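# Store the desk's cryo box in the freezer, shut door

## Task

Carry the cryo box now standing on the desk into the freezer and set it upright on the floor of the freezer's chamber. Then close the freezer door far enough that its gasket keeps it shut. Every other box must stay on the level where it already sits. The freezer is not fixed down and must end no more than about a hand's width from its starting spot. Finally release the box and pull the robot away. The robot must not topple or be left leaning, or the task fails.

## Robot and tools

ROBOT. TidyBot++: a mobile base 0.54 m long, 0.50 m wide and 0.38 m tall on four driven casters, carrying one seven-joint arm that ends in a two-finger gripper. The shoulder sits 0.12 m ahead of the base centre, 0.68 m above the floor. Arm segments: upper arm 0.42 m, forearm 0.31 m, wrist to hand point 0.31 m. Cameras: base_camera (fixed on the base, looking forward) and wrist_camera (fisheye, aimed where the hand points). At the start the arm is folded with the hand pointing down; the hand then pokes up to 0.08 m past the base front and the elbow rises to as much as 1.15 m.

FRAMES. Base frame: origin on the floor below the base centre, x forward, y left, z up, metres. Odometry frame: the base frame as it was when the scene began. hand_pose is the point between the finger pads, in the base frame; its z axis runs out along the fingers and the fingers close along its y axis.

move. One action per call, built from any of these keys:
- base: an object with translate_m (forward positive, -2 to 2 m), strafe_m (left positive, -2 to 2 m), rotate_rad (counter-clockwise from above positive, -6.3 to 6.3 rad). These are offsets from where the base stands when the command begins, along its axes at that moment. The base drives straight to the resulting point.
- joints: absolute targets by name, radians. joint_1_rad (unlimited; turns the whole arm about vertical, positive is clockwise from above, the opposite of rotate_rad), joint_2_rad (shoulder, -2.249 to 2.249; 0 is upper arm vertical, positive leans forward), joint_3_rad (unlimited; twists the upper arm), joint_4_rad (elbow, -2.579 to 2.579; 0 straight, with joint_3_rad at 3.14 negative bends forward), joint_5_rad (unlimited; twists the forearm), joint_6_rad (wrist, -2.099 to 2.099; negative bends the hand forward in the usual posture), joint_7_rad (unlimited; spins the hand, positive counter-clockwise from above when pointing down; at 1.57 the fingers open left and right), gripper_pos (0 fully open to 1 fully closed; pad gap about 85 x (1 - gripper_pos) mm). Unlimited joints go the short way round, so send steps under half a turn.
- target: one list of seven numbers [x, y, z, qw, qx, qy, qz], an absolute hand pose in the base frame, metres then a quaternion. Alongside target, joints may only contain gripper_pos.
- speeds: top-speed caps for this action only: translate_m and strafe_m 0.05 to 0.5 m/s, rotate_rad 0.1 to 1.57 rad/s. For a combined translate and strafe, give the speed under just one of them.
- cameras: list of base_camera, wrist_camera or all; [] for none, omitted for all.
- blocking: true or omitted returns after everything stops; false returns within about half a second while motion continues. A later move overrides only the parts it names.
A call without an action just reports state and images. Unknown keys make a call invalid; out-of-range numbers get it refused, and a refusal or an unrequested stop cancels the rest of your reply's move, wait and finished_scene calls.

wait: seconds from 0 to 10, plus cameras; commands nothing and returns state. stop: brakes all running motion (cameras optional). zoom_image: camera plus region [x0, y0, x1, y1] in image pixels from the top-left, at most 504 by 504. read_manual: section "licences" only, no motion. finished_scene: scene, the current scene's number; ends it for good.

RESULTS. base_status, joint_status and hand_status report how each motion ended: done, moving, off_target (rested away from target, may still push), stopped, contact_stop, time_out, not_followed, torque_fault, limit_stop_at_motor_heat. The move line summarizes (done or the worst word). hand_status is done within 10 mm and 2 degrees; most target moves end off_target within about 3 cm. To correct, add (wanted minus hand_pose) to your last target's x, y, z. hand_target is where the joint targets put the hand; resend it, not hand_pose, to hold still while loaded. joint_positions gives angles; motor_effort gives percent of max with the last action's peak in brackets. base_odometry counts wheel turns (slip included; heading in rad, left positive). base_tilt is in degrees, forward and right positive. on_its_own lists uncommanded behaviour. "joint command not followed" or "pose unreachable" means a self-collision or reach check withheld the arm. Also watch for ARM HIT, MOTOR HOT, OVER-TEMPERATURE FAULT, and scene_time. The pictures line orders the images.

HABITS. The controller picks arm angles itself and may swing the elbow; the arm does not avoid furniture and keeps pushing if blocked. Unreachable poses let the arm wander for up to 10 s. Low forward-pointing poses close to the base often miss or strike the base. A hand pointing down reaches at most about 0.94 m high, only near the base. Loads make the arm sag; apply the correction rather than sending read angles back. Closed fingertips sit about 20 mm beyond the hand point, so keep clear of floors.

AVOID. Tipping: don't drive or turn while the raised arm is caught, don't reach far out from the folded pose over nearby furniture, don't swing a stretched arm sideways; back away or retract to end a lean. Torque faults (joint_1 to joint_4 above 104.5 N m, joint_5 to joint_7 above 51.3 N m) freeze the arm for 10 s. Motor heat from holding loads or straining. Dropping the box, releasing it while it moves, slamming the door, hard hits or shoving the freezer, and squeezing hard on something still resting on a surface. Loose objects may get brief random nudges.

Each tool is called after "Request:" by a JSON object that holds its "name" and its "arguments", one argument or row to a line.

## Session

Request:
{"name": "move", "arguments": {
  "joints": {"joint_6_rad": 0.45}
}}

Scene clock: 1.90 s.
move: done
base_odometry: x=+0.000 y=+0.000 heading=+0.000
base_tilt: forward=-0.4 right=+0.0
base_status: not commanded
joint_positions: joint_1_rad=+0.037 joint_2_rad=-0.356 joint_3_rad=+3.132 joint_4_rad=-2.517 joint_5_rad=+0.007 joint_6_rad=+0.399 joint_7_rad=+1.527 gripper_pos=+0.000
joint_status: all done
motor_effort: joint_1_rad=+0(1) joint_2_rad=-6(7) joint_3_rad=+0(1) joint_4_rad=+20(20) joint_5_rad=+0(0) joint_6_rad=+8(8) joint_7_rad=+2(2)
hand_pose: x=+0.5390 y=-0.0094 z=+0.8422 quat_wxyz=(-0.003, +0.771, -0.024, +0.636) (m; base frame)
hand_target: x=+0.5415 y=-0.0093 z=+0.8579 quat_wxyz=(-0.003, +0.754, -0.023, +0.656) (m; base frame)
hand_status: not commanded
pictures: base_camera, wrist_camera

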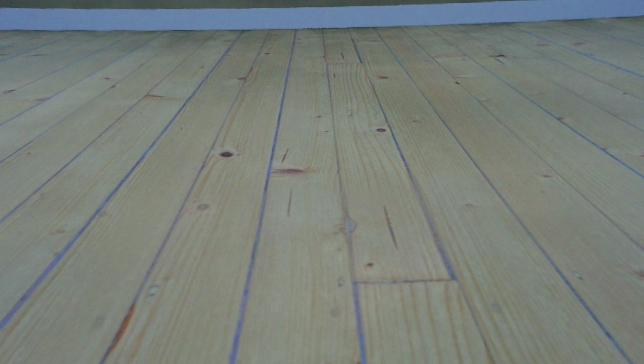

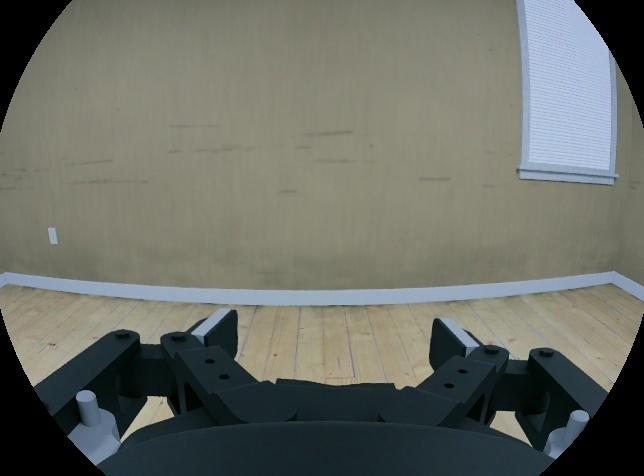

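Request:
{"name": "move", "arguments": {
  "base": {"rotate_rad": -1.5}
}}

Scene clock: 9.07 s.
move: done
base_odometry: x=+0.000 y=+0.000 heading=-1.499
base_tilt: forward=-0.5 right=+0.0
base_status: done
joint_positions: joint_1_rad=+0.037 joint_2_rad=-0.356 joint_3_rad=+3.132 joint_4_rad=-2.517 joint_5_rad=+0.007 joint_6_rad=+0.400 joint_7_rad=+1.527 gripper_pos=+0.000
joint_status: not commanded
motor_effort: joint_1_rad=-1(2) joint_2_rad=-6(8) joint_3_rad=+0(1) joint_4_rad=+19(21) joint_5_rad=+0(1) joint_6_rad=+8(8) joint_7_rad=+1(2)
hand_pose: x=+0.5391 y=-0.0094 z=+0.8426 quat_wxyz=(-0.003, +0.771, -0.024, +0.637) (m; base frame)
hand_target: x=+0.5415 y=-0.0093 z=+0.8579 quat_wxyz=(-0.003, +0.754, -0.023, +0.656) (m; base frame)
hand_status: not commanded
pictures: base_camera, wrist_camera

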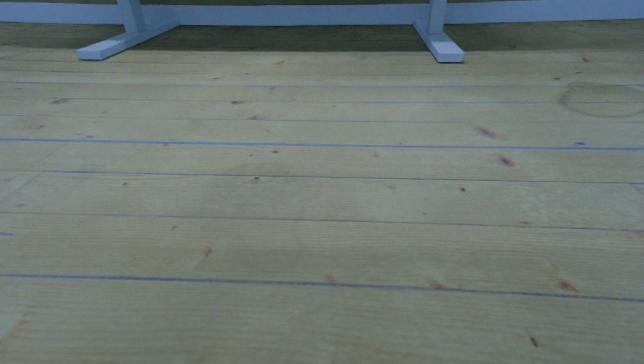

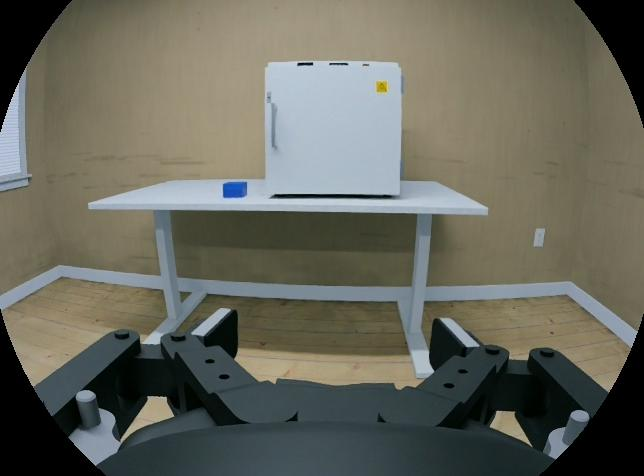

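Request:
{"name": "zoom_image", "arguments": {
  "camera": "wrist_camera",
  "region": [200, 80, 420, 220]
}}

Scaled by 2.291.

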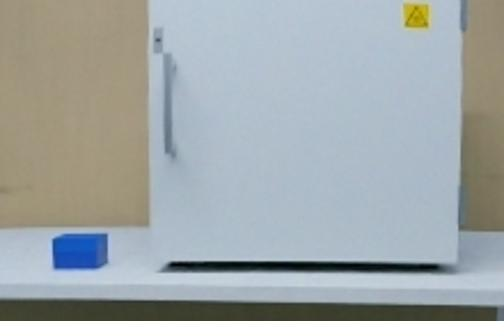

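Request:
{"name": "zoom_image", "arguments": {
  "camera": "wrist_camera",
  "region": [205, 160, 285, 220]
}}

Scaled by 6.300.

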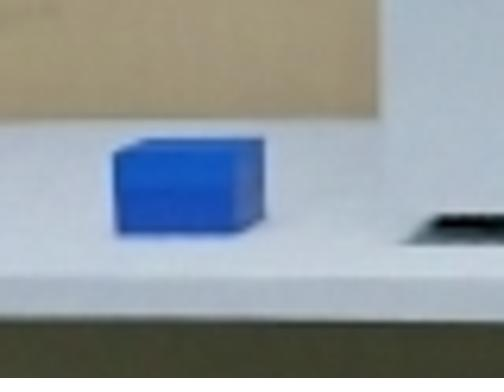

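Request:
{"name": "move", "arguments": {
  "base": {"translate_m": 0.81, "strafe_m": 0.159, "rotate_rad": -0.011},
  "joints": {"joint_1_rad": 0.0, "joint_2_rad": -0.3, "joint_3_rad": 3.1416, "joint_4_rad": -2.135, "joint_5_rad": 0, "joint_6_rad": 0.25, "joint_7_rad": 1.56},
  "cameras": ["wrist_camera"]
}}

Request:
{"name": "zoom_image", "arguments": {
  "camera": "wrist_camera",
  "region": [200, 120, 460, 400]
}}

Scene clock: 104.23 s.
move: done
base_odometry: x=+0.217 y=-0.797 heading=-1.511
base_tilt: forward=-0.4 right=+0.0
base_status: done
joint_positions: joint_1_rad=+0.024 joint_2_rad=-0.304 joint_3_rad=+3.132 joint_4_rad=-2.145 joint_5_rad=+0.007 joint_6_rad=+0.294 joint_7_rad=+1.527 gripper_pos=+0.000
joint_status: all done
motor_effort: joint_1_rad=+0(2) joint_2_rad=-10(13) joint_3_rad=+0(2) joint_4_rad=+22(23) joint_5_rad=+0(1) joint_6_rad=+8(9) joint_7_rad=+2(3)
hand_pose: x=+0.6070 y=-0.0047 z=+1.0073 quat_wxyz=(-0.008, +0.698, -0.017, +0.716) (m; base frame)
hand_target: x=+0.6094 y=+0.0013 z=+0.9973 quat_wxyz=(-0.004, +0.712, -0.004, +0.702) (m; base frame)
hand_status: not commanded
pictures: wrist_camera

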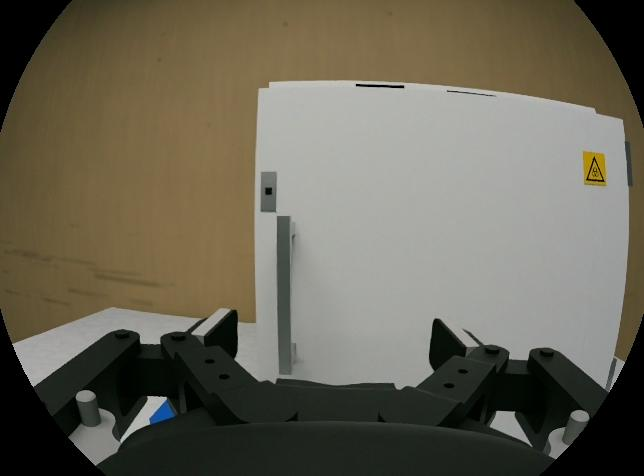

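Scaled by 1.800.

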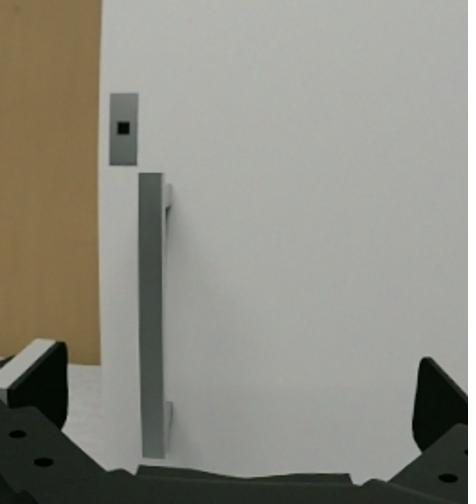

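Request:
{"name": "move", "arguments": {
  "base": {"translate_m": 0.151, "strafe_m": 0.0415},
  "speeds": {"translate_m": 0.2},
  "cameras": ["wrist_camera"]
}}

Request:
{"name": "zoom_image", "arguments": {
  "camera": "wrist_camera",
  "region": [200, 100, 460, 420]
}}

Scene clock: 135.33 s.
move: done
base_odometry: x=+0.267 y=-0.945 heading=-1.511
base_tilt: forward=-0.4 right=+0.0
base_status: done
joint_positions: joint_1_rad=+0.023 joint_2_rad=-0.301 joint_3_rad=+3.132 joint_4_rad=-2.144 joint_5_rad=+0.007 joint_6_rad=+0.293 joint_7_rad=+1.527 gripper_pos=+0.000
joint_status: not commanded
motor_effort: joint_1_rad=-1(1) joint_2_rad=-11(13) joint_3_rad=+0(1) joint_4_rad=+22(23) joint_5_rad=+0(0) joint_6_rad=+8(8) joint_7_rad=+1(2)
hand_pose: x=+0.6081 y=-0.0044 z=+1.0055 quat_wxyz=(-0.008, +0.699, -0.017, +0.714) (m; base frame)
hand_target: x=+0.6094 y=+0.0013 z=+0.9973 quat_wxyz=(-0.004, +0.712, -0.004, +0.702) (m; base frame)
hand_status: not commanded
pictures: wrist_camera

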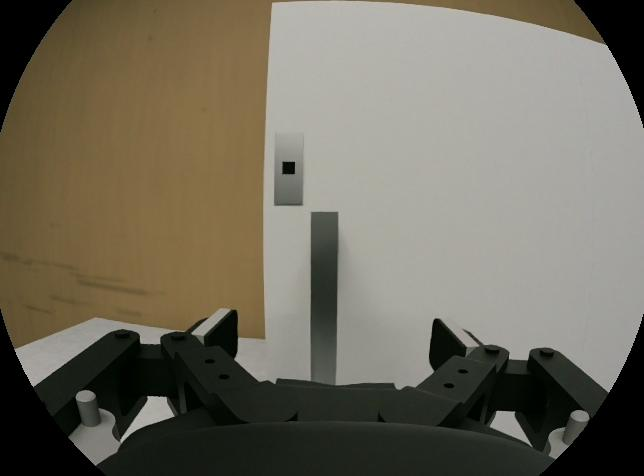

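Scaled by 1.575.

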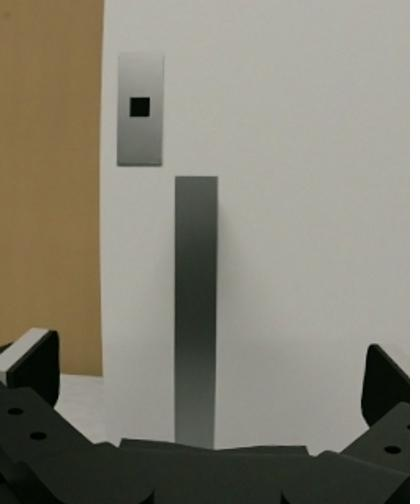

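Request:
{"name": "move", "arguments": {
  "base": {"strafe_m": 0.005},
  "joints": {"gripper_pos": 1.0},
  "cameras": ["wrist_camera"]
}}

Scene clock: 147.13 s.
move: off_target
base_odometry: x=+0.272 y=-0.945 heading=-1.511
base_tilt: forward=-0.4 right=+0.0
base_status: done
joint_positions: joint_1_rad=+0.021 joint_2_rad=-0.302 joint_3_rad=+3.133 joint_4_rad=-2.144 joint_5_rad=+0.007 joint_6_rad=+0.291 joint_7_rad=+1.533 gripper_pos=+0.917
joint_status: gripper_pos off_target (ended at +0.917, target +1.000)
motor_effort: joint_1_rad=-2(3) joint_2_rad=-10(13) joint_3_rad=-1(3) joint_4_rad=+23(24) joint_5_rad=-1(1) joint_6_rad=+8(9) joint_7_rad=+0(2)
hand_pose: x=+0.6077 y=-0.0036 z=+1.0055 quat_wxyz=(-0.006, +0.700, -0.014, +0.714) (m; base frame)
hand_target: x=+0.6094 y=+0.0013 z=+0.9973 quat_wxyz=(-0.004, +0.712, -0.004, +0.702) (m; base frame)
hand_status: not commanded
pictures: wrist_camera

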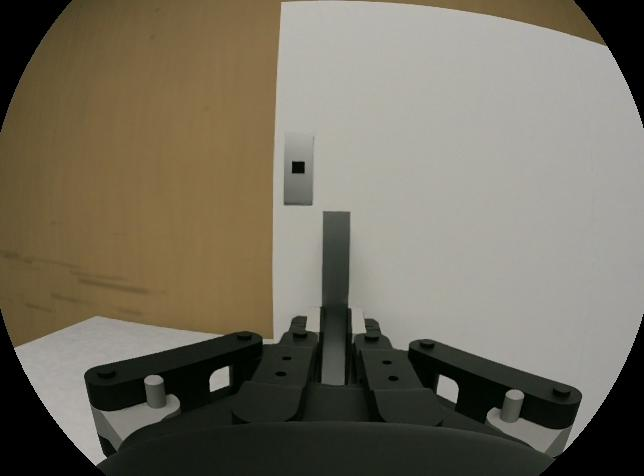

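Request:
{"name": "move", "arguments": {
  "base": {"translate_m": -0.04},
  "speeds": {"translate_m": 0.08},
  "cameras": ["wrist_camera"]
}}

Request:
{"name": "move", "arguments": {
  "base": {"translate_m": -0.0605, "strafe_m": -0.235, "rotate_rad": 0.3},
  "speeds": {"translate_m": 0.15, "rotate_rad": 0.19},
  "cameras": ["wrist_camera"]
}}

Request:
{"name": "move", "arguments": {
  "base": {"translate_m": -0.1005, "strafe_m": -0.235, "rotate_rad": 0.3},
  "speeds": {"translate_m": 0.17, "rotate_rad": 0.2},
  "cameras": ["wrist_camera"]
}}

Scene clock: 179.67 s.
move: done
base_odometry: x=+0.270 y=-0.905 heading=-1.511
base_tilt: forward=-0.4 right=-0.1
base_status: done
joint_positions: joint_1_rad=+0.019 joint_2_rad=-0.290 joint_3_rad=+3.139 joint_4_rad=-2.132 joint_5_rad=+0.007 joint_6_rad=+0.286 joint_7_rad=+1.533 gripper_pos=+0.918
joint_status: not commanded
motor_effort: joint_1_rad=-3(5) joint_2_rad=-12(19) joint_3_rad=-3(5) joint_4_rad=+22(23) joint_5_rad=-1(2) joint_6_rad=+8(8) joint_7_rad=-1(1)
hand_pose: x=+0.6127 y=-0.0059 z=+1.0055 quat_wxyz=(-0.006, +0.702, -0.016, +0.712) (m; base frame)
hand_target: x=+0.6094 y=+0.0013 z=+0.9973 quat_wxyz=(-0.004, +0.712, -0.004, +0.702) (m; base frame)
hand_status: not commanded
pictures: wrist_camera

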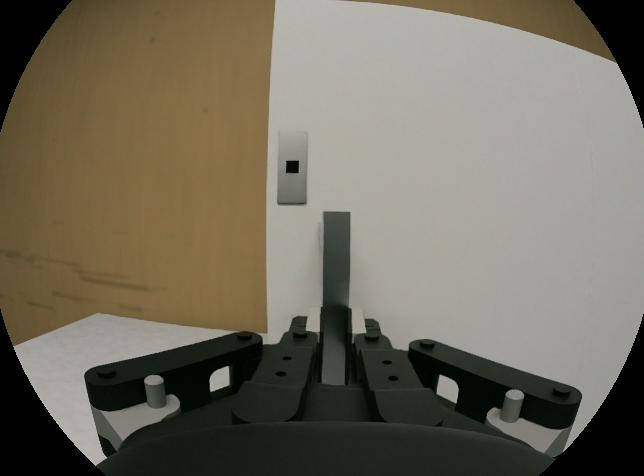

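Scene clock: 181.87 s.
move: done
base_odometry: x=+0.032 y=-0.859 heading=-1.210
base_tilt: forward=-0.5 right=+0.0
base_status: done
joint_positions: joint_1_rad=-0.003 joint_2_rad=-0.291 joint_3_rad=+3.136 joint_4_rad=-2.133 joint_5_rad=+0.007 joint_6_rad=+0.286 joint_7_rad=+1.533 gripper_pos=+0.918
joint_status: not commanded
motor_effort: joint_1_rad=+1(7) joint_2_rad=-10(13) joint_3_rad=+2(8) joint_4_rad=+23(24) joint_5_rad=-1(3) joint_6_rad=+8(9) joint_7_rad=-1(1)
hand_pose: x=+0.6122 y=+0.0068 z=+1.0055 quat_wxyz=(-0.015, +0.702, -0.007, +0.712) (m; base frame)
hand_target: x=+0.6094 y=+0.0013 z=+0.9973 quat_wxyz=(-0.004, +0.712, -0.004, +0.702) (m; base frame)
hand_status: not commanded
pictures: wrist_camera

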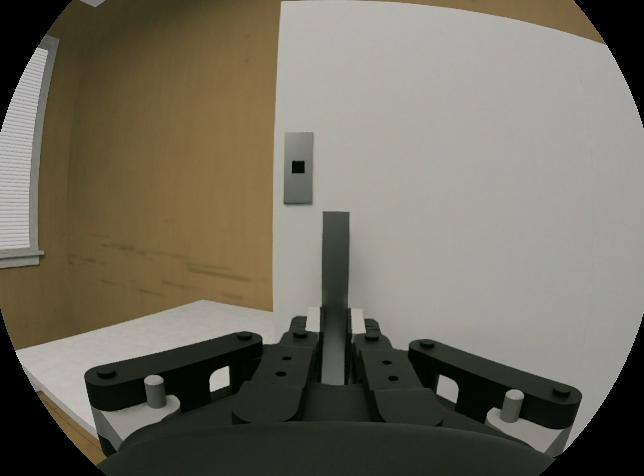

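Scene clock: 184.00 s.
move: done
base_odometry: x=-0.224 y=-0.847 heading=-0.910
base_tilt: forward=-0.4 right=+0.0
base_status: done
joint_positions: joint_1_rad=-0.004 joint_2_rad=-0.292 joint_3_rad=+3.136 joint_4_rad=-2.133 joint_5_rad=+0.007 joint_6_rad=+0.286 joint_7_rad=+1.533 gripper_pos=+0.918
joint_status: not commanded
motor_effort: joint_1_rad=+1(6) joint_2_rad=-11(12) joint_3_rad=+1(7) joint_4_rad=+23(24) joint_5_rad=-2(3) joint_6_rad=+8(9) joint_7_rad=-1(1)
hand_pose: x=+0.6120 y=+0.0069 z=+1.0055 quat_wxyz=(-0.015, +0.702, -0.007, +0.712) (m; base frame)
hand_target: x=+0.6094 y=+0.0013 z=+0.9973 quat_wxyz=(-0.004, +0.712, -0.004, +0.702) (m; base frame)
hand_status: not commanded
pictures: wrist_camera

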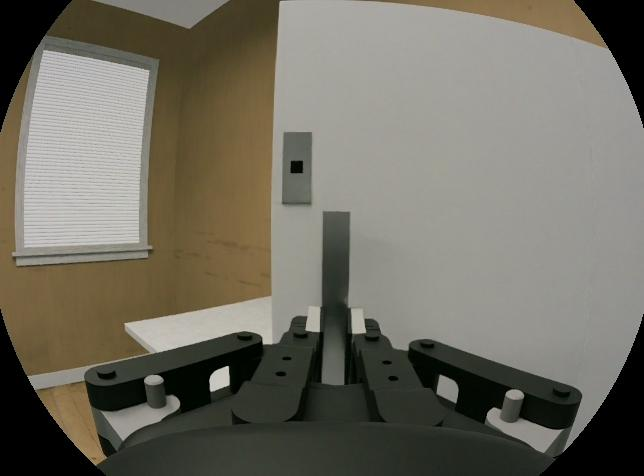

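Request:
{"name": "move", "arguments": {
  "base": {"translate_m": -0.1005, "strafe_m": -0.235, "rotate_rad": 0.3},
  "speeds": {"translate_m": 0.2, "rotate_rad": 0.24},
  "cameras": []
}}

Request:
{"name": "move", "arguments": {
  "base": {"translate_m": -0.1005, "strafe_m": -0.235, "rotate_rad": 0.3},
  "speeds": {"translate_m": 0.2, "rotate_rad": 0.24},
  "cameras": []
}}

Request:
{"name": "move", "arguments": {
  "base": {"translate_m": -0.1005, "strafe_m": -0.235, "rotate_rad": 0.3},
  "speeds": {"translate_m": 0.2, "rotate_rad": 0.24},
  "cameras": ["wrist_camera"]
}}

Scene clock: 194.03 s.
move: done
base_odometry: x=-0.471 y=-0.913 heading=-0.609
base_tilt: forward=-0.4 right=+0.0
base_status: done
joint_positions: joint_1_rad=-0.001 joint_2_rad=-0.292 joint_3_rad=+3.139 joint_4_rad=-2.133 joint_5_rad=+0.007 joint_6_rad=+0.285 joint_7_rad=+1.533 gripper_pos=+0.918
joint_status: not commanded
motor_effort: joint_1_rad=+0(7) joint_2_rad=-11(13) joint_3_rad=+1(8) joint_4_rad=+22(24) joint_5_rad=-2(3) joint_6_rad=+8(9) joint_7_rad=-1(1)
hand_pose: x=+0.6119 y=+0.0043 z=+1.0055 quat_wxyz=(-0.013, +0.702, -0.009, +0.712) (m; base frame)
hand_target: x=+0.6094 y=+0.0013 z=+0.9973 quat_wxyz=(-0.004, +0.712, -0.004, +0.702) (m; base frame)
hand_status: not commanded
pictures: none
No camera images: "cameras" was empty.

Scene clock: 195.93 s.
move: done
base_odometry: x=-0.688 y=-1.048 heading=-0.308
base_tilt: forward=-0.5 right=+0.0
base_status: done
joint_positions: joint_1_rad=+0.003 joint_2_rad=-0.293 joint_3_rad=+3.144 joint_4_rad=-2.133 joint_5_rad=+0.007 joint_6_rad=+0.285 joint_7_rad=+1.533 gripper_pos=+0.918
joint_status: not commanded
motor_effort: joint_1_rad=-1(7) joint_2_rad=-11(13) joint_3_rad=-1(8) joint_4_rad=+22(24) joint_5_rad=-2(3) joint_6_rad=+8(9) joint_7_rad=-1(1)
hand_pose: x=+0.6119 y=-0.0006 z=+1.0055 quat_wxyz=(-0.010, +0.702, -0.012, +0.712) (m; base frame)
hand_target: x=+0.6094 y=+0.0013 z=+0.9973 quat_wxyz=(-0.004, +0.712, -0.004, +0.702) (m; base frame)
hand_status: not commanded
pictures: none
No camera images: "cameras" was empty.

Scene clock: 197.87 s.
move: done
base_odometry: x=-0.855 y=-1.241 heading=-0.008
base_tilt: forward=-0.4 right=+0.0
base_status: done
joint_positions: joint_1_rad=+0.009 joint_2_rad=-0.293 joint_3_rad=+3.151 joint_4_rad=-2.133 joint_5_rad=+0.007 joint_6_rad=+0.284 joint_7_rad=+1.533 gripper_pos=+0.918
joint_status: not commanded
motor_effort: joint_1_rad=-2(8) joint_2_rad=-11(14) joint_3_rad=-2(10) joint_4_rad=+22(24) joint_5_rad=-1(3) joint_6_rad=+8(9) joint_7_rad=+0(2)
hand_pose: x=+0.6117 y=-0.0080 z=+1.0055 quat_wxyz=(-0.006, +0.702, -0.018, +0.712) (m; base frame)
hand_target: x=+0.6094 y=+0.0013 z=+0.9973 quat_wxyz=(-0.004, +0.712, -0.004, +0.702) (m; base frame)
hand_status: not commanded
pictures: wrist_camera

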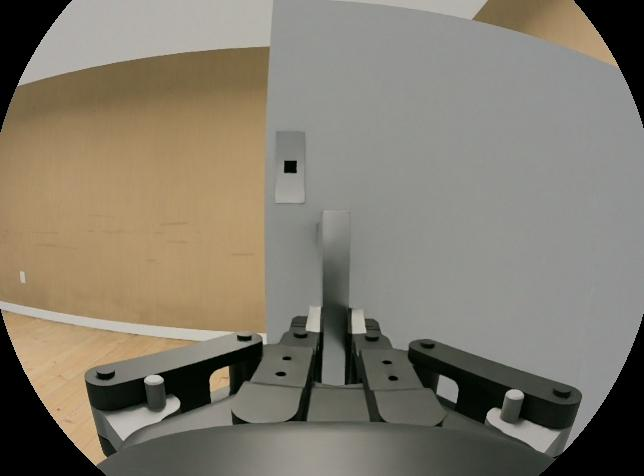

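Request:
{"name": "move", "arguments": {
  "base": {"translate_m": -0.049, "strafe_m": -0.098, "rotate_rad": 0.12},
  "speeds": {"translate_m": 0.15, "rotate_rad": 0.17},
  "cameras": []
}}

Request:
{"name": "move", "arguments": {
  "joints": {"gripper_pos": 0},
  "cameras": []
}}

Request:
{"name": "move", "arguments": {
  "base": {"translate_m": -0.12},
  "speeds": {"translate_m": 0.25},
  "cameras": ["wrist_camera"]
}}

Request:
{"name": "move", "arguments": {
  "base": {"strafe_m": 0.65},
  "joints": {"joint_6_rad": -0.29, "joint_1_rad": 0.0},
  "cameras": ["wrist_camera"]
}}

Scene clock: 242.73 s.
move: done
base_odometry: x=-0.905 y=-1.339 heading=+0.113
base_tilt: forward=-0.5 right=-0.1
base_status: done
joint_positions: joint_1_rad=+0.007 joint_2_rad=-0.294 joint_3_rad=+3.148 joint_4_rad=-2.133 joint_5_rad=+0.007 joint_6_rad=+0.284 joint_7_rad=+1.533 gripper_pos=+0.918
joint_status: not commanded
motor_effort: joint_1_rad=+0(8) joint_2_rad=-11(14) joint_3_rad=+1(9) joint_4_rad=+22(24) joint_5_rad=-2(3) joint_6_rad=+7(9) joint_7_rad=-1(2)
hand_pose: x=+0.6116 y=-0.0051 z=+1.0055 quat_wxyz=(-0.008, +0.702, -0.016, +0.712) (m; base frame)
hand_target: x=+0.6094 y=+0.0013 z=+0.9973 quat_wxyz=(-0.004, +0.712, -0.004, +0.702) (m; base frame)
hand_status: not commanded
pictures: none
No camera images: "cameras" was empty.

Scene clock: 243.83 s.
move: done
base_odometry: x=-0.905 y=-1.339 heading=+0.113
base_tilt: forward=-0.4 right=-0.1
base_status: not commanded
joint_positions: joint_1_rad=+0.007 joint_2_rad=-0.294 joint_3_rad=+3.148 joint_4_rad=-2.133 joint_5_rad=+0.007 joint_6_rad=+0.284 joint_7_rad=+1.533 gripper_pos=+0.000
joint_status: all done
motor_effort: joint_1_rad=-1(1) joint_2_rad=-11(12) joint_3_rad=+0(1) joint_4_rad=+22(23) joint_5_rad=+0(2) joint_6_rad=+8(8) joint_7_rad=+2(2)
hand_pose: x=+0.6116 y=-0.0051 z=+1.0055 quat_wxyz=(-0.008, +0.702, -0.016, +0.712) (m; base frame)
hand_target: x=+0.6094 y=+0.0013 z=+0.9973 quat_wxyz=(-0.004, +0.712, -0.004, +0.702) (m; base frame)
hand_status: not commanded
pictures: none
No camera images: "cameras" was empty.

Scene clock: 245.17 s.
move: done
base_odometry: x=-1.024 y=-1.353 heading=+0.113
base_tilt: forward=-0.4 right=+0.0
base_status: done
joint_positions: joint_1_rad=+0.007 joint_2_rad=-0.301 joint_3_rad=+3.148 joint_4_rad=-2.133 joint_5_rad=+0.007 joint_6_rad=+0.284 joint_7_rad=+1.533 gripper_pos=+0.000
joint_status: not commanded
motor_effort: joint_1_rad=+0(1) joint_2_rad=-11(14) joint_3_rad=+0(1) joint_4_rad=+22(23) joint_5_rad=+0(0) joint_6_rad=+8(8) joint_7_rad=+2(2)
hand_pose: x=+0.6092 y=-0.0051 z=+1.0091 quat_wxyz=(-0.008, +0.699, -0.016, +0.715) (m; base frame)
hand_target: x=+0.6094 y=+0.0013 z=+0.9973 quat_wxyz=(-0.004, +0.712, -0.004, +0.702) (m; base frame)
hand_status: not commanded
pictures: wrist_camera

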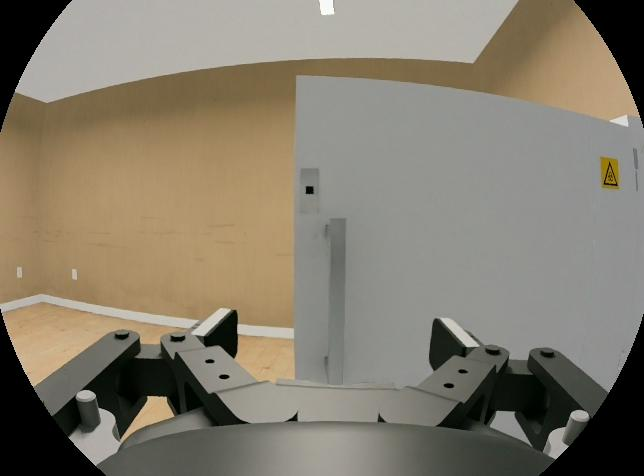

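Scene clock: 247.80 s.
move: done
base_odometry: x=-1.098 y=-0.707 heading=+0.113
base_tilt: forward=-0.4 right=+0.0
base_status: done
joint_positions: joint_1_rad=+0.007 joint_2_rad=-0.301 joint_3_rad=+3.148 joint_4_rad=-2.136 joint_5_rad=+0.007 joint_6_rad=-0.246 joint_7_rad=+1.533 gripper_pos=+0.000
joint_status: all done
motor_effort: joint_1_rad=+0(3) joint_2_rad=-10(12) joint_3_rad=+0(2) joint_4_rad=+21(24) joint_5_rad=+0(1) joint_6_rad=+7(9) joint_7_rad=+1(2)
hand_pose: x=+0.5694 y=-0.0054 z=+0.8493 quat_wxyz=(-0.005, +0.863, -0.020, +0.506) (m; base frame)
hand_target: x=+0.5628 y=+0.0013 z=+0.8379 quat_wxyz=(-0.003, +0.874, -0.005, +0.487) (m; base frame)
hand_status: not commanded
pictures: wrist_camera

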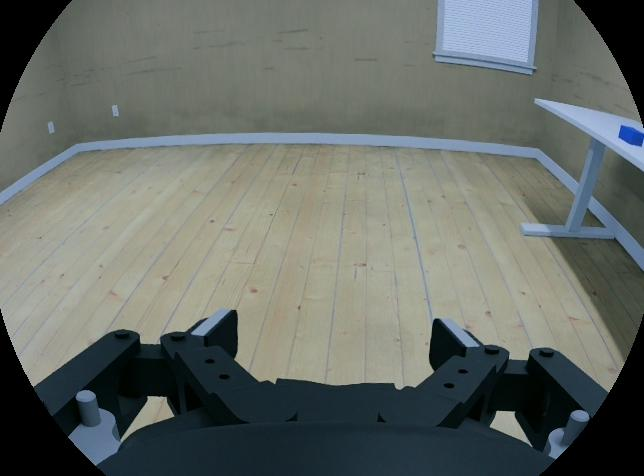

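Request:
{"name": "move", "arguments": {
  "base": {"translate_m": 1.466, "strafe_m": -0.363, "rotate_rad": -1.624},
  "speeds": {"rotate_rad": 0.52},
  "cameras": ["wrist_camera"]
}}

Request:
{"name": "zoom_image", "arguments": {
  "camera": "wrist_camera",
  "region": [200, 120, 460, 330]
}}

Scene clock: 258.03 s.
move: done
base_odometry: x=+0.400 y=-0.902 heading=-1.512
base_tilt: forward=-0.5 right=+0.0
base_status: done
joint_positions: joint_1_rad=+0.007 joint_2_rad=-0.301 joint_3_rad=+3.148 joint_4_rad=-2.136 joint_5_rad=+0.007 joint_6_rad=-0.247 joint_7_rad=+1.533 gripper_pos=+0.000
joint_status: not commanded
motor_effort: joint_1_rad=+0(1) joint_2_rad=-11(12) joint_3_rad=+0(2) joint_4_rad=+21(23) joint_5_rad=+0(1) joint_6_rad=+7(7) joint_7_rad=+1(2)
hand_pose: x=+0.5693 y=-0.0053 z=+0.8491 quat_wxyz=(-0.005, +0.863, -0.020, +0.505) (m; base frame)
hand_target: x=+0.5628 y=+0.0013 z=+0.8379 quat_wxyz=(-0.003, +0.874, -0.005, +0.487) (m; base frame)
hand_status: not commanded
pictures: wrist_camera

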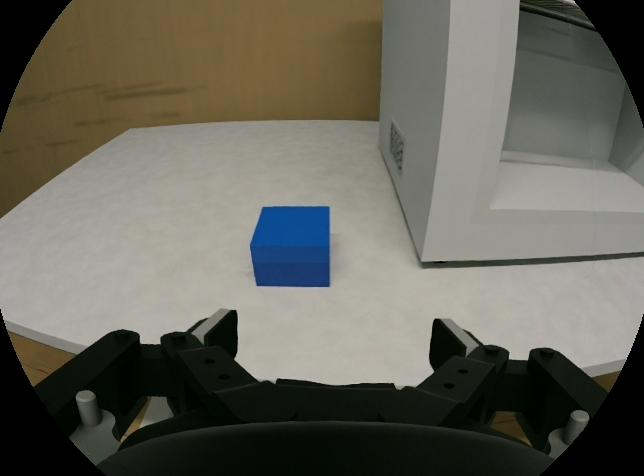

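Scaled by 1.938.

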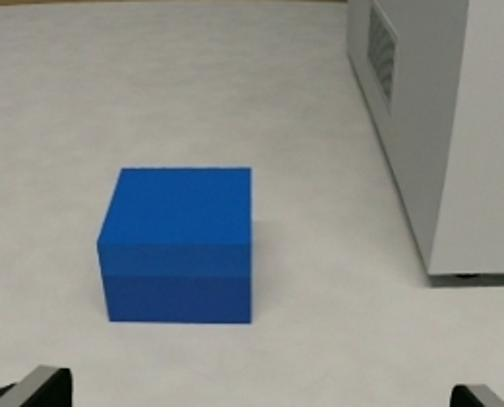

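Request:
{"name": "move", "arguments": {
  "base": {"translate_m": 0.085, "strafe_m": 0.049, "rotate_rad": -0.014},
  "speeds": {"translate_m": 0.2},
  "joints": {"joint_2_rad": -0.062, "joint_4_rad": -2.266, "joint_6_rad": 0.165},
  "cameras": ["wrist_camera"]
}}

Request:
{"name": "zoom_image", "arguments": {
  "camera": "wrist_camera",
  "region": [180, 180, 480, 400]
}}

Scene clock: 300.90 s.
move: done
base_odometry: x=+0.454 y=-0.984 heading=-1.525
base_tilt: forward=-0.4 right=+0.0
base_status: done
joint_positions: joint_1_rad=+0.007 joint_2_rad=-0.060 joint_3_rad=+3.148 joint_4_rad=-2.258 joint_5_rad=+0.007 joint_6_rad=+0.112 joint_7_rad=+1.533 gripper_pos=+0.000
joint_status: all done
motor_effort: joint_1_rad=+0(2) joint_2_rad=-16(21) joint_3_rad=-1(3) joint_4_rad=+19(23) joint_5_rad=+0(0) joint_6_rad=+7(7) joint_7_rad=+1(2)
hand_pose: x=+0.6194 y=-0.0051 z=+0.7642 quat_wxyz=(-0.005, +0.864, -0.019, +0.504) (m; base frame)
hand_target: x=+0.6241 y=+0.0013 z=+0.7753 quat_wxyz=(-0.003, +0.852, -0.005, +0.524) (m; base frame)
hand_status: not commanded
pictures: wrist_camera

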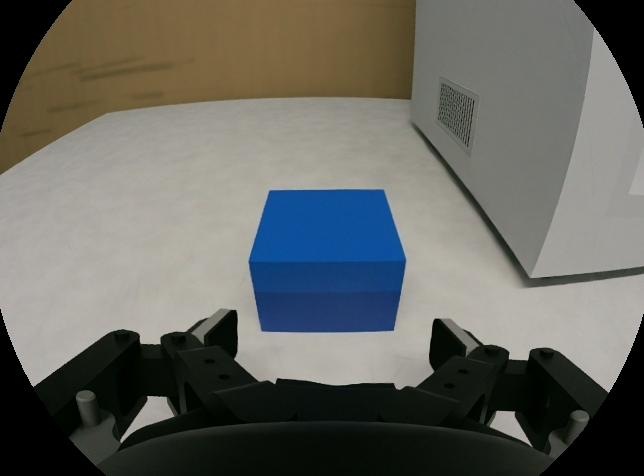

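Scaled by 1.680.

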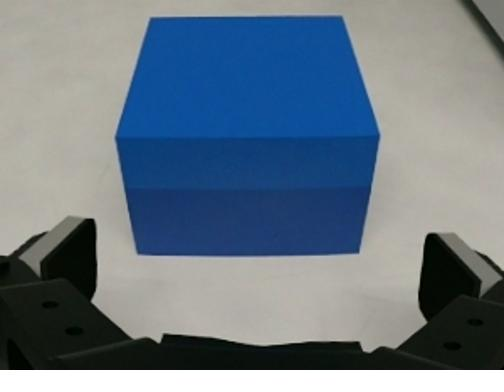

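Request:
{"name": "move", "arguments": {
  "base": {"translate_m": 0.068, "strafe_m": 0.005},
  "speeds": {"translate_m": 0.12},
  "joints": {"joint_2_rad": -0.075},
  "cameras": ["wrist_camera"]
}}

Scene clock: 320.67 s.
move: done
base_odometry: x=+0.463 y=-1.052 heading=-1.525
base_tilt: forward=-0.4 right=+0.0
base_status: done
joint_positions: joint_1_rad=+0.007 joint_2_rad=-0.071 joint_3_rad=+3.148 joint_4_rad=-2.260 joint_5_rad=+0.007 joint_6_rad=+0.117 joint_7_rad=+1.533 gripper_pos=+0.000
joint_status: all done
motor_effort: joint_1_rad=+0(1) joint_2_rad=-16(19) joint_3_rad=-1(1) joint_4_rad=+19(20) joint_5_rad=+0(1) joint_6_rad=+7(7) joint_7_rad=+1(2)
hand_pose: x=+0.6182 y=-0.0051 z=+0.7695 quat_wxyz=(-0.005, +0.860, -0.019, +0.509) (m; base frame)
hand_target: x=+0.6229 y=+0.0013 z=+0.7818 quat_wxyz=(-0.003, +0.848, -0.005, +0.529) (m; base frame)
hand_status: not commanded
pictures: wrist_camera

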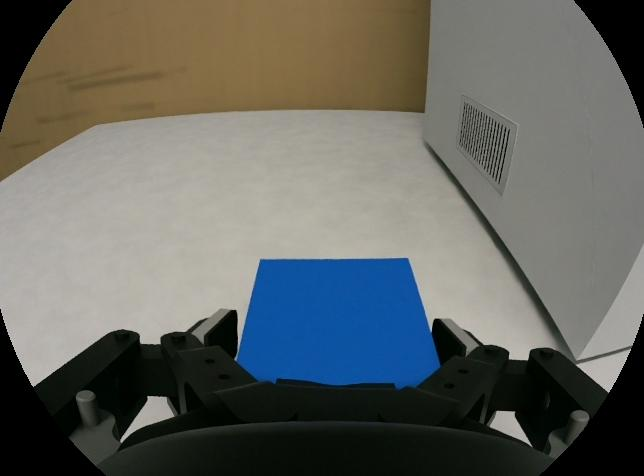

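Request:
{"name": "move", "arguments": {
  "joints": {"gripper_pos": 0.3},
  "cameras": []
}}

Request:
{"name": "move", "arguments": {
  "joints": {"joint_2_rad": -0.15, "joint_4_rad": -2.095, "joint_6_rad": -0.172, "gripper_pos": 0.5},
  "cameras": ["wrist_camera"]
}}

Scene clock: 333.20 s.
move: off_target
base_odometry: x=+0.463 y=-1.052 heading=-1.525
base_tilt: forward=-0.5 right=+0.1
base_status: not commanded
joint_positions: joint_1_rad=+0.007 joint_2_rad=-0.071 joint_3_rad=+3.148 joint_4_rad=-2.261 joint_5_rad=+0.007 joint_6_rad=+0.120 joint_7_rad=+1.533 gripper_pos=+0.163
joint_status: gripper_pos off_target (ended at +0.163, target +0.300)
motor_effort: joint_1_rad=-1(1) joint_2_rad=-16(17) joint_3_rad=+0(1) joint_4_rad=+19(20) joint_5_rad=+0(1) joint_6_rad=+7(8) joint_7_rad=+1(2)
hand_pose: x=+0.6185 y=-0.0051 z=+0.7702 quat_wxyz=(-0.005, +0.860, -0.019, +0.511) (m; base frame)
hand_target: x=+0.6229 y=+0.0013 z=+0.7818 quat_wxyz=(-0.003, +0.848, -0.005, +0.529) (m; base frame)
hand_status: not commanded
pictures: none
No camera images: "cameras" was empty.

Scene clock: 334.67 s.
move: off_target
base_odometry: x=+0.463 y=-1.052 heading=-1.525
base_tilt: forward=-0.4 right=+0.0
base_status: not commanded
joint_positions: joint_1_rad=+0.007 joint_2_rad=-0.128 joint_3_rad=+3.148 joint_4_rad=-2.112 joint_5_rad=+0.007 joint_6_rad=-0.134 joint_7_rad=+1.533 gripper_pos=+0.163
joint_status: gripper_pos off_target (ended at +0.163, target +0.500); the others done
motor_effort: joint_1_rad=+0(1) joint_2_rad=-17(20) joint_3_rad=-1(1) joint_4_rad=+23(23) joint_5_rad=+0(0) joint_6_rad=+8(9) joint_7_rad=+1(2)
hand_pose: x=+0.6191 y=-0.0057 z=+0.8110 quat_wxyz=(-0.004, +0.872, -0.020, +0.490) (m; base frame)
hand_target: x=+0.6147 y=+0.0013 z=+0.8212 quat_wxyz=(-0.003, +0.872, -0.005, +0.490) (m; base frame)
hand_status: not commanded
pictures: wrist_camera

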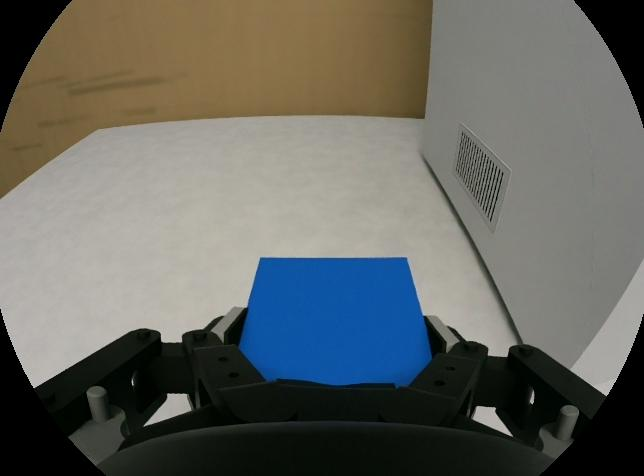

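Request:
{"name": "move", "arguments": {
  "base": {"translate_m": -0.25},
  "speeds": {"translate_m": 0.25},
  "joints": {"joint_2_rad": -0.195, "joint_4_rad": -1.955, "joint_6_rad": -0.345},
  "cameras": ["wrist_camera"]
}}

Scene clock: 361.57 s.
move: done
base_odometry: x=+0.451 y=-0.802 heading=-1.525
base_tilt: forward=-0.5 right=+0.0
base_status: done
joint_positions: joint_1_rad=+0.007 joint_2_rad=-0.179 joint_3_rad=+3.148 joint_4_rad=-1.969 joint_5_rad=+0.007 joint_6_rad=-0.310 joint_7_rad=+1.533 gripper_pos=+0.163
joint_status: all done
motor_effort: joint_1_rad=+0(3) joint_2_rad=-16(21) joint_3_rad=+0(4) joint_4_rad=+24(25) joint_5_rad=+0(0) joint_6_rad=+8(8) joint_7_rad=+1(2)
hand_pose: x=+0.6197 y=-0.0061 z=+0.8701 quat_wxyz=(-0.004, +0.867, -0.020, +0.497) (m; base frame)
hand_target: x=+0.6141 y=+0.0013 z=+0.8770 quat_wxyz=(-0.003, +0.869, -0.005, +0.495) (m; base frame)
hand_status: not commanded
pictures: wrist_camera

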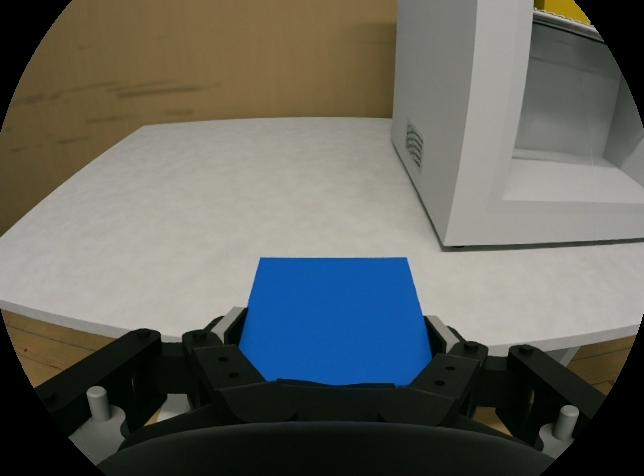

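Request:
{"name": "move", "arguments": {
  "base": {"translate_m": -0.027, "strafe_m": -0.427, "rotate_rad": 0.014},
  "speeds": {"translate_m": 0.25},
  "cameras": ["wrist_camera"]
}}

Scene clock: 373.60 s.
move: done
base_odometry: x=+0.023 y=-0.794 heading=-1.511
base_tilt: forward=-0.4 right=-0.1
base_status: done
joint_positions: joint_1_rad=+0.006 joint_2_rad=-0.179 joint_3_rad=+3.147 joint_4_rad=-1.969 joint_5_rad=+0.007 joint_6_rad=-0.311 joint_7_rad=+1.533 gripper_pos=+0.163
joint_status: not commanded
motor_effort: joint_1_rad=-1(2) joint_2_rad=-16(17) joint_3_rad=-1(3) joint_4_rad=+24(25) joint_5_rad=+0(0) joint_6_rad=+8(8) joint_7_rad=+1(2)
hand_pose: x=+0.6196 y=-0.0053 z=+0.8700 quat_wxyz=(-0.005, +0.867, -0.020, +0.497) (m; base frame)
hand_target: x=+0.6141 y=+0.0013 z=+0.8770 quat_wxyz=(-0.003, +0.869, -0.005, +0.495) (m; base frame)
hand_status: not commanded
pictures: wrist_camera

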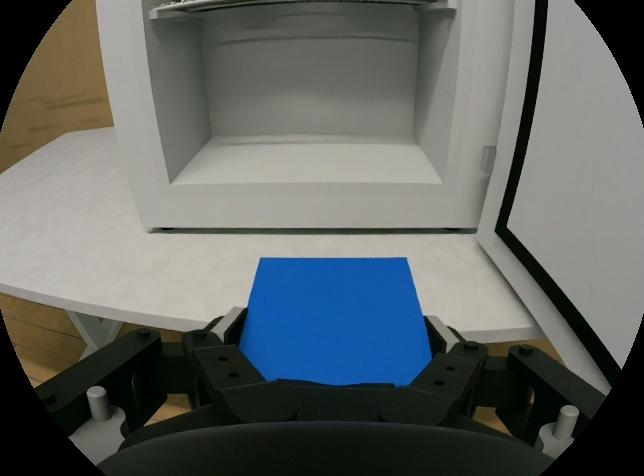

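Request:
{"name": "move", "arguments": {
  "base": {"translate_m": 0.2, "strafe_m": 0.024},
  "speeds": {"translate_m": 0.2},
  "cameras": ["wrist_camera"]
}}

Scene clock: 398.53 s.
move: done
base_odometry: x=+0.059 y=-0.993 heading=-1.512
base_tilt: forward=-0.4 right=-0.1
base_status: done
joint_positions: joint_1_rad=+0.006 joint_2_rad=-0.181 joint_3_rad=+3.147 joint_4_rad=-1.969 joint_5_rad=+0.007 joint_6_rad=-0.312 joint_7_rad=+1.533 gripper_pos=+0.163
joint_status: not commanded
motor_effort: joint_1_rad=+0(1) joint_2_rad=-16(19) joint_3_rad=+0(1) joint_4_rad=+24(24) joint_5_rad=+0(0) joint_6_rad=+8(8) joint_7_rad=+1(2)
hand_pose: x=+0.6190 y=-0.0053 z=+0.8706 quat_wxyz=(-0.005, +0.867, -0.020, +0.497) (m; base frame)
hand_target: x=+0.6141 y=+0.0013 z=+0.8770 quat_wxyz=(-0.003, +0.869, -0.005, +0.495) (m; base frame)
hand_status: not commanded
pictures: wrist_camera

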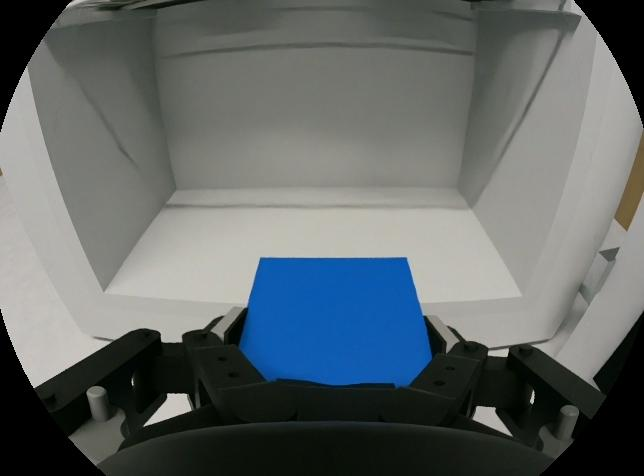

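Request:
{"name": "move", "arguments": {
  "base": {"translate_m": 0.158, "strafe_m": 0.006},
  "speeds": {"translate_m": 0.2},
  "cameras": ["wrist_camera"]
}}

Request:
{"name": "move", "arguments": {
  "joints": {"joint_2_rad": -0.168, "joint_4_rad": -2.03, "joint_6_rad": -0.195},
  "cameras": ["wrist_camera"]
}}

Scene clock: 412.83 s.
move: done
base_odometry: x=+0.075 y=-1.150 heading=-1.511
base_tilt: forward=-0.4 right=+0.0
base_status: done
joint_positions: joint_1_rad=+0.006 joint_2_rad=-0.182 joint_3_rad=+3.147 joint_4_rad=-1.969 joint_5_rad=+0.007 joint_6_rad=-0.313 joint_7_rad=+1.533 gripper_pos=+0.163
joint_status: not commanded
motor_effort: joint_1_rad=-1(2) joint_2_rad=-16(19) joint_3_rad=+0(2) joint_4_rad=+24(25) joint_5_rad=+0(1) joint_6_rad=+8(8) joint_7_rad=+1(2)
hand_pose: x=+0.6186 y=-0.0053 z=+0.8710 quat_wxyz=(-0.005, +0.867, -0.020, +0.498) (m; base frame)
hand_target: x=+0.6141 y=+0.0013 z=+0.8770 quat_wxyz=(-0.003, +0.869, -0.005, +0.495) (m; base frame)
hand_status: not commanded
pictures: wrist_camera

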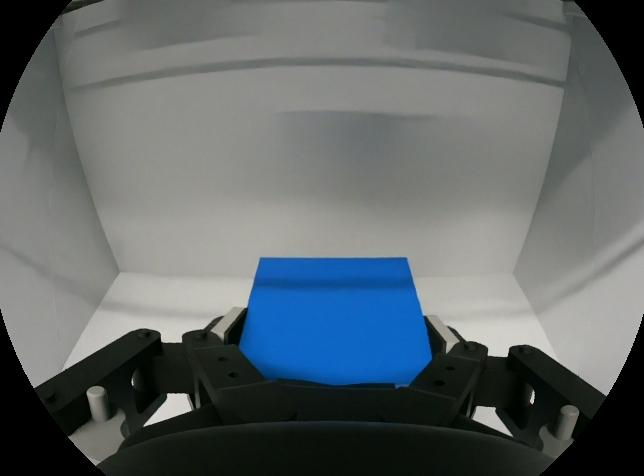

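Scene clock: 413.67 s.
move: done
base_odometry: x=+0.075 y=-1.150 heading=-1.511
base_tilt: forward=-0.4 right=+0.0
base_status: not commanded
joint_positions: joint_1_rad=+0.006 joint_2_rad=-0.172 joint_3_rad=+3.147 joint_4_rad=-2.032 joint_5_rad=+0.007 joint_6_rad=-0.235 joint_7_rad=+1.533 gripper_pos=+0.163
joint_status: all done
motor_effort: joint_1_rad=+0(1) joint_2_rad=-15(17) joint_3_rad=+0(1) joint_4_rad=+22(25) joint_5_rad=+0(0) joint_6_rad=+6(9) joint_7_rad=+2(2)
hand_pose: x=+0.6178 y=-0.0052 z=+0.8512 quat_wxyz=(-0.005, +0.866, -0.019, +0.500) (m; base frame)
hand_target: x=+0.6250 y=+0.0013 z=+0.8609 quat_wxyz=(-0.003, +0.857, -0.005, +0.516) (m; base frame)
hand_status: not commanded
pictures: wrist_camera

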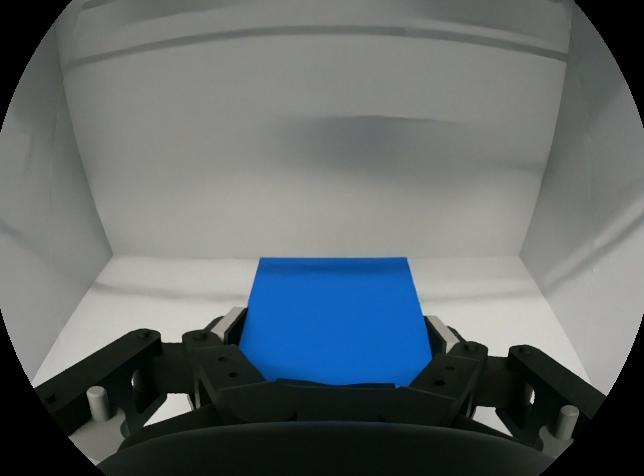

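Request:
{"name": "move", "arguments": {
  "joints": {"joint_2_rad": -0.166, "joint_4_rad": -2.039, "joint_6_rad": -0.184},
  "cameras": []
}}

Request:
{"name": "move", "arguments": {
  "joints": {"joint_2_rad": -0.164, "joint_4_rad": -2.047, "joint_6_rad": -0.174},
  "cameras": ["wrist_camera"]
}}

Scene clock: 421.73 s.
move: done
base_odometry: x=+0.075 y=-1.150 heading=-1.511
base_tilt: forward=-0.4 right=+0.0
base_status: not commanded
joint_positions: joint_1_rad=+0.006 joint_2_rad=-0.172 joint_3_rad=+3.147 joint_4_rad=-2.036 joint_5_rad=+0.007 joint_6_rad=-0.227 joint_7_rad=+1.533 gripper_pos=+0.163
joint_status: all done
motor_effort: joint_1_rad=-1(1) joint_2_rad=-16(16) joint_3_rad=+0(1) joint_4_rad=+23(23) joint_5_rad=+0(0) joint_6_rad=+7(8) joint_7_rad=+1(2)
hand_pose: x=+0.6181 y=-0.0051 z=+0.8511 quat_wxyz=(-0.005, +0.865, -0.019, +0.502) (m; base frame)
hand_target: x=+0.6248 y=+0.0013 z=+0.8578 quat_wxyz=(-0.003, +0.857, -0.005, +0.516) (m; base frame)
hand_status: not commanded
pictures: none
No camera images: "cameras" was empty.

Scene clock: 422.23 s.
move: done
base_odometry: x=+0.075 y=-1.150 heading=-1.511
base_tilt: forward=-0.4 right=+0.0
base_status: not commanded
joint_positions: joint_1_rad=+0.006 joint_2_rad=-0.172 joint_3_rad=+3.147 joint_4_rad=-2.040 joint_5_rad=+0.007 joint_6_rad=-0.218 joint_7_rad=+1.533 gripper_pos=+0.163
joint_status: all done
motor_effort: joint_1_rad=-1(1) joint_2_rad=-15(16) joint_3_rad=+0(1) joint_4_rad=+22(23) joint_5_rad=+0(0) joint_6_rad=+7(8) joint_7_rad=+1(2)
hand_pose: x=+0.6183 y=-0.0051 z=+0.8509 quat_wxyz=(-0.005, +0.864, -0.019, +0.503) (m; base frame)
hand_target: x=+0.6247 y=+0.0013 z=+0.8549 quat_wxyz=(-0.003, +0.857, -0.005, +0.516) (m; base frame)
hand_status: not commanded
pictures: wrist_camera

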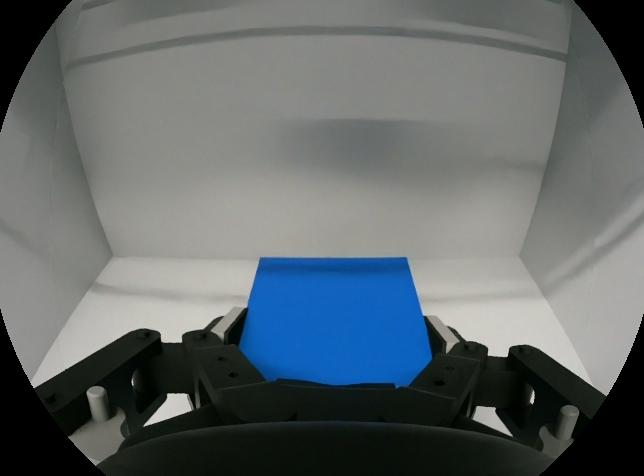

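Request:
{"name": "move", "arguments": {
  "joints": {"joint_2_rad": -0.158, "joint_4_rad": -2.053, "joint_6_rad": -0.168},
  "cameras": []
}}

Request:
{"name": "move", "arguments": {
  "joints": {"joint_2_rad": -0.152, "joint_4_rad": -2.059, "joint_6_rad": -0.162},
  "cameras": ["wrist_camera"]
}}

Scene clock: 434.43 s.
move: done
base_odometry: x=+0.075 y=-1.150 heading=-1.511
base_tilt: forward=-0.4 right=+0.0
base_status: not commanded
joint_positions: joint_1_rad=+0.006 joint_2_rad=-0.172 joint_3_rad=+3.147 joint_4_rad=-2.043 joint_5_rad=+0.007 joint_6_rad=-0.212 joint_7_rad=+1.533 gripper_pos=+0.163
joint_status: all done
motor_effort: joint_1_rad=+0(1) joint_2_rad=-14(16) joint_3_rad=+0(1) joint_4_rad=+21(22) joint_5_rad=+0(0) joint_6_rad=+7(7) joint_7_rad=+1(2)
hand_pose: x=+0.6185 y=-0.0051 z=+0.8506 quat_wxyz=(-0.005, +0.863, -0.019, +0.505) (m; base frame)
hand_target: x=+0.6251 y=+0.0013 z=+0.8501 quat_wxyz=(-0.003, +0.858, -0.005, +0.514) (m; base frame)
hand_status: not commanded
pictures: none
No camera images: "cameras" was empty.

Scene clock: 434.90 s.
move: done
base_odometry: x=+0.075 y=-1.150 heading=-1.511
base_tilt: forward=-0.4 right=-0.1
base_status: not commanded
joint_positions: joint_1_rad=+0.006 joint_2_rad=-0.171 joint_3_rad=+3.147 joint_4_rad=-2.046 joint_5_rad=+0.007 joint_6_rad=-0.204 joint_7_rad=+1.533 gripper_pos=+0.163
joint_status: all done
motor_effort: joint_1_rad=+0(1) joint_2_rad=-14(16) joint_3_rad=-1(1) joint_4_rad=+21(22) joint_5_rad=+0(0) joint_6_rad=+6(7) joint_7_rad=+1(2)
hand_pose: x=+0.6192 y=-0.0051 z=+0.8504 quat_wxyz=(-0.005, +0.862, -0.019, +0.506) (m; base frame)
hand_target: x=+0.6255 y=+0.0013 z=+0.8453 quat_wxyz=(-0.003, +0.860, -0.005, +0.511) (m; base frame)
hand_status: not commanded
pictures: wrist_camera

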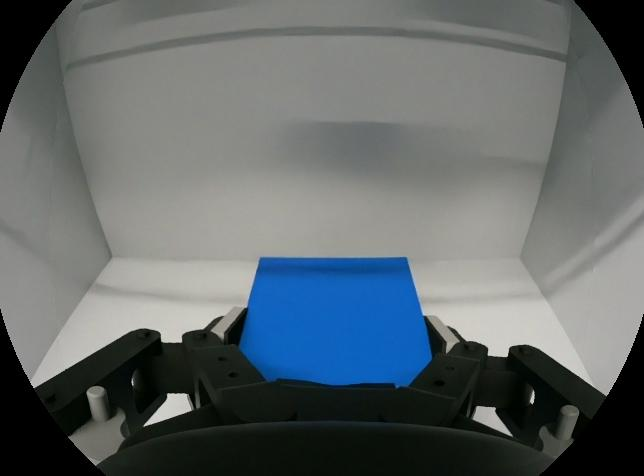

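Request:
{"name": "move", "arguments": {
  "joints": {"joint_2_rad": -0.16, "joint_4_rad": -2.051, "joint_6_rad": -0.168, "gripper_pos": 0.0},
  "cameras": ["wrist_camera"]
}}

Scene clock: 440.73 s.
move: done
base_odometry: x=+0.075 y=-1.150 heading=-1.511
base_tilt: forward=-0.4 right=+0.0
base_status: not commanded
joint_positions: joint_1_rad=+0.006 joint_2_rad=-0.169 joint_3_rad=+3.147 joint_4_rad=-2.047 joint_5_rad=+0.007 joint_6_rad=-0.204 joint_7_rad=+1.533 gripper_pos=+0.000
joint_status: all done
motor_effort: joint_1_rad=+0(1) joint_2_rad=-15(16) joint_3_rad=+0(1) joint_4_rad=+21(22) joint_5_rad=+0(1) joint_6_rad=+7(7) joint_7_rad=+1(2)
hand_pose: x=+0.6192 y=-0.0051 z=+0.8491 quat_wxyz=(-0.005, +0.863, -0.019, +0.505) (m; base frame)
hand_target: x=+0.6253 y=+0.0013 z=+0.8522 quat_wxyz=(-0.003, +0.857, -0.005, +0.515) (m; base frame)
hand_status: not commanded
pictures: wrist_camera

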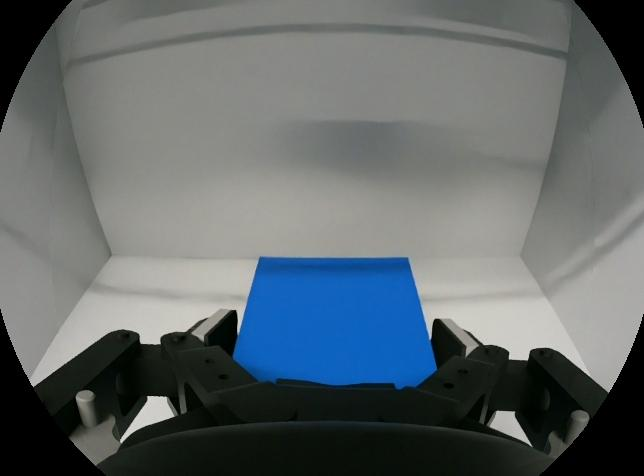

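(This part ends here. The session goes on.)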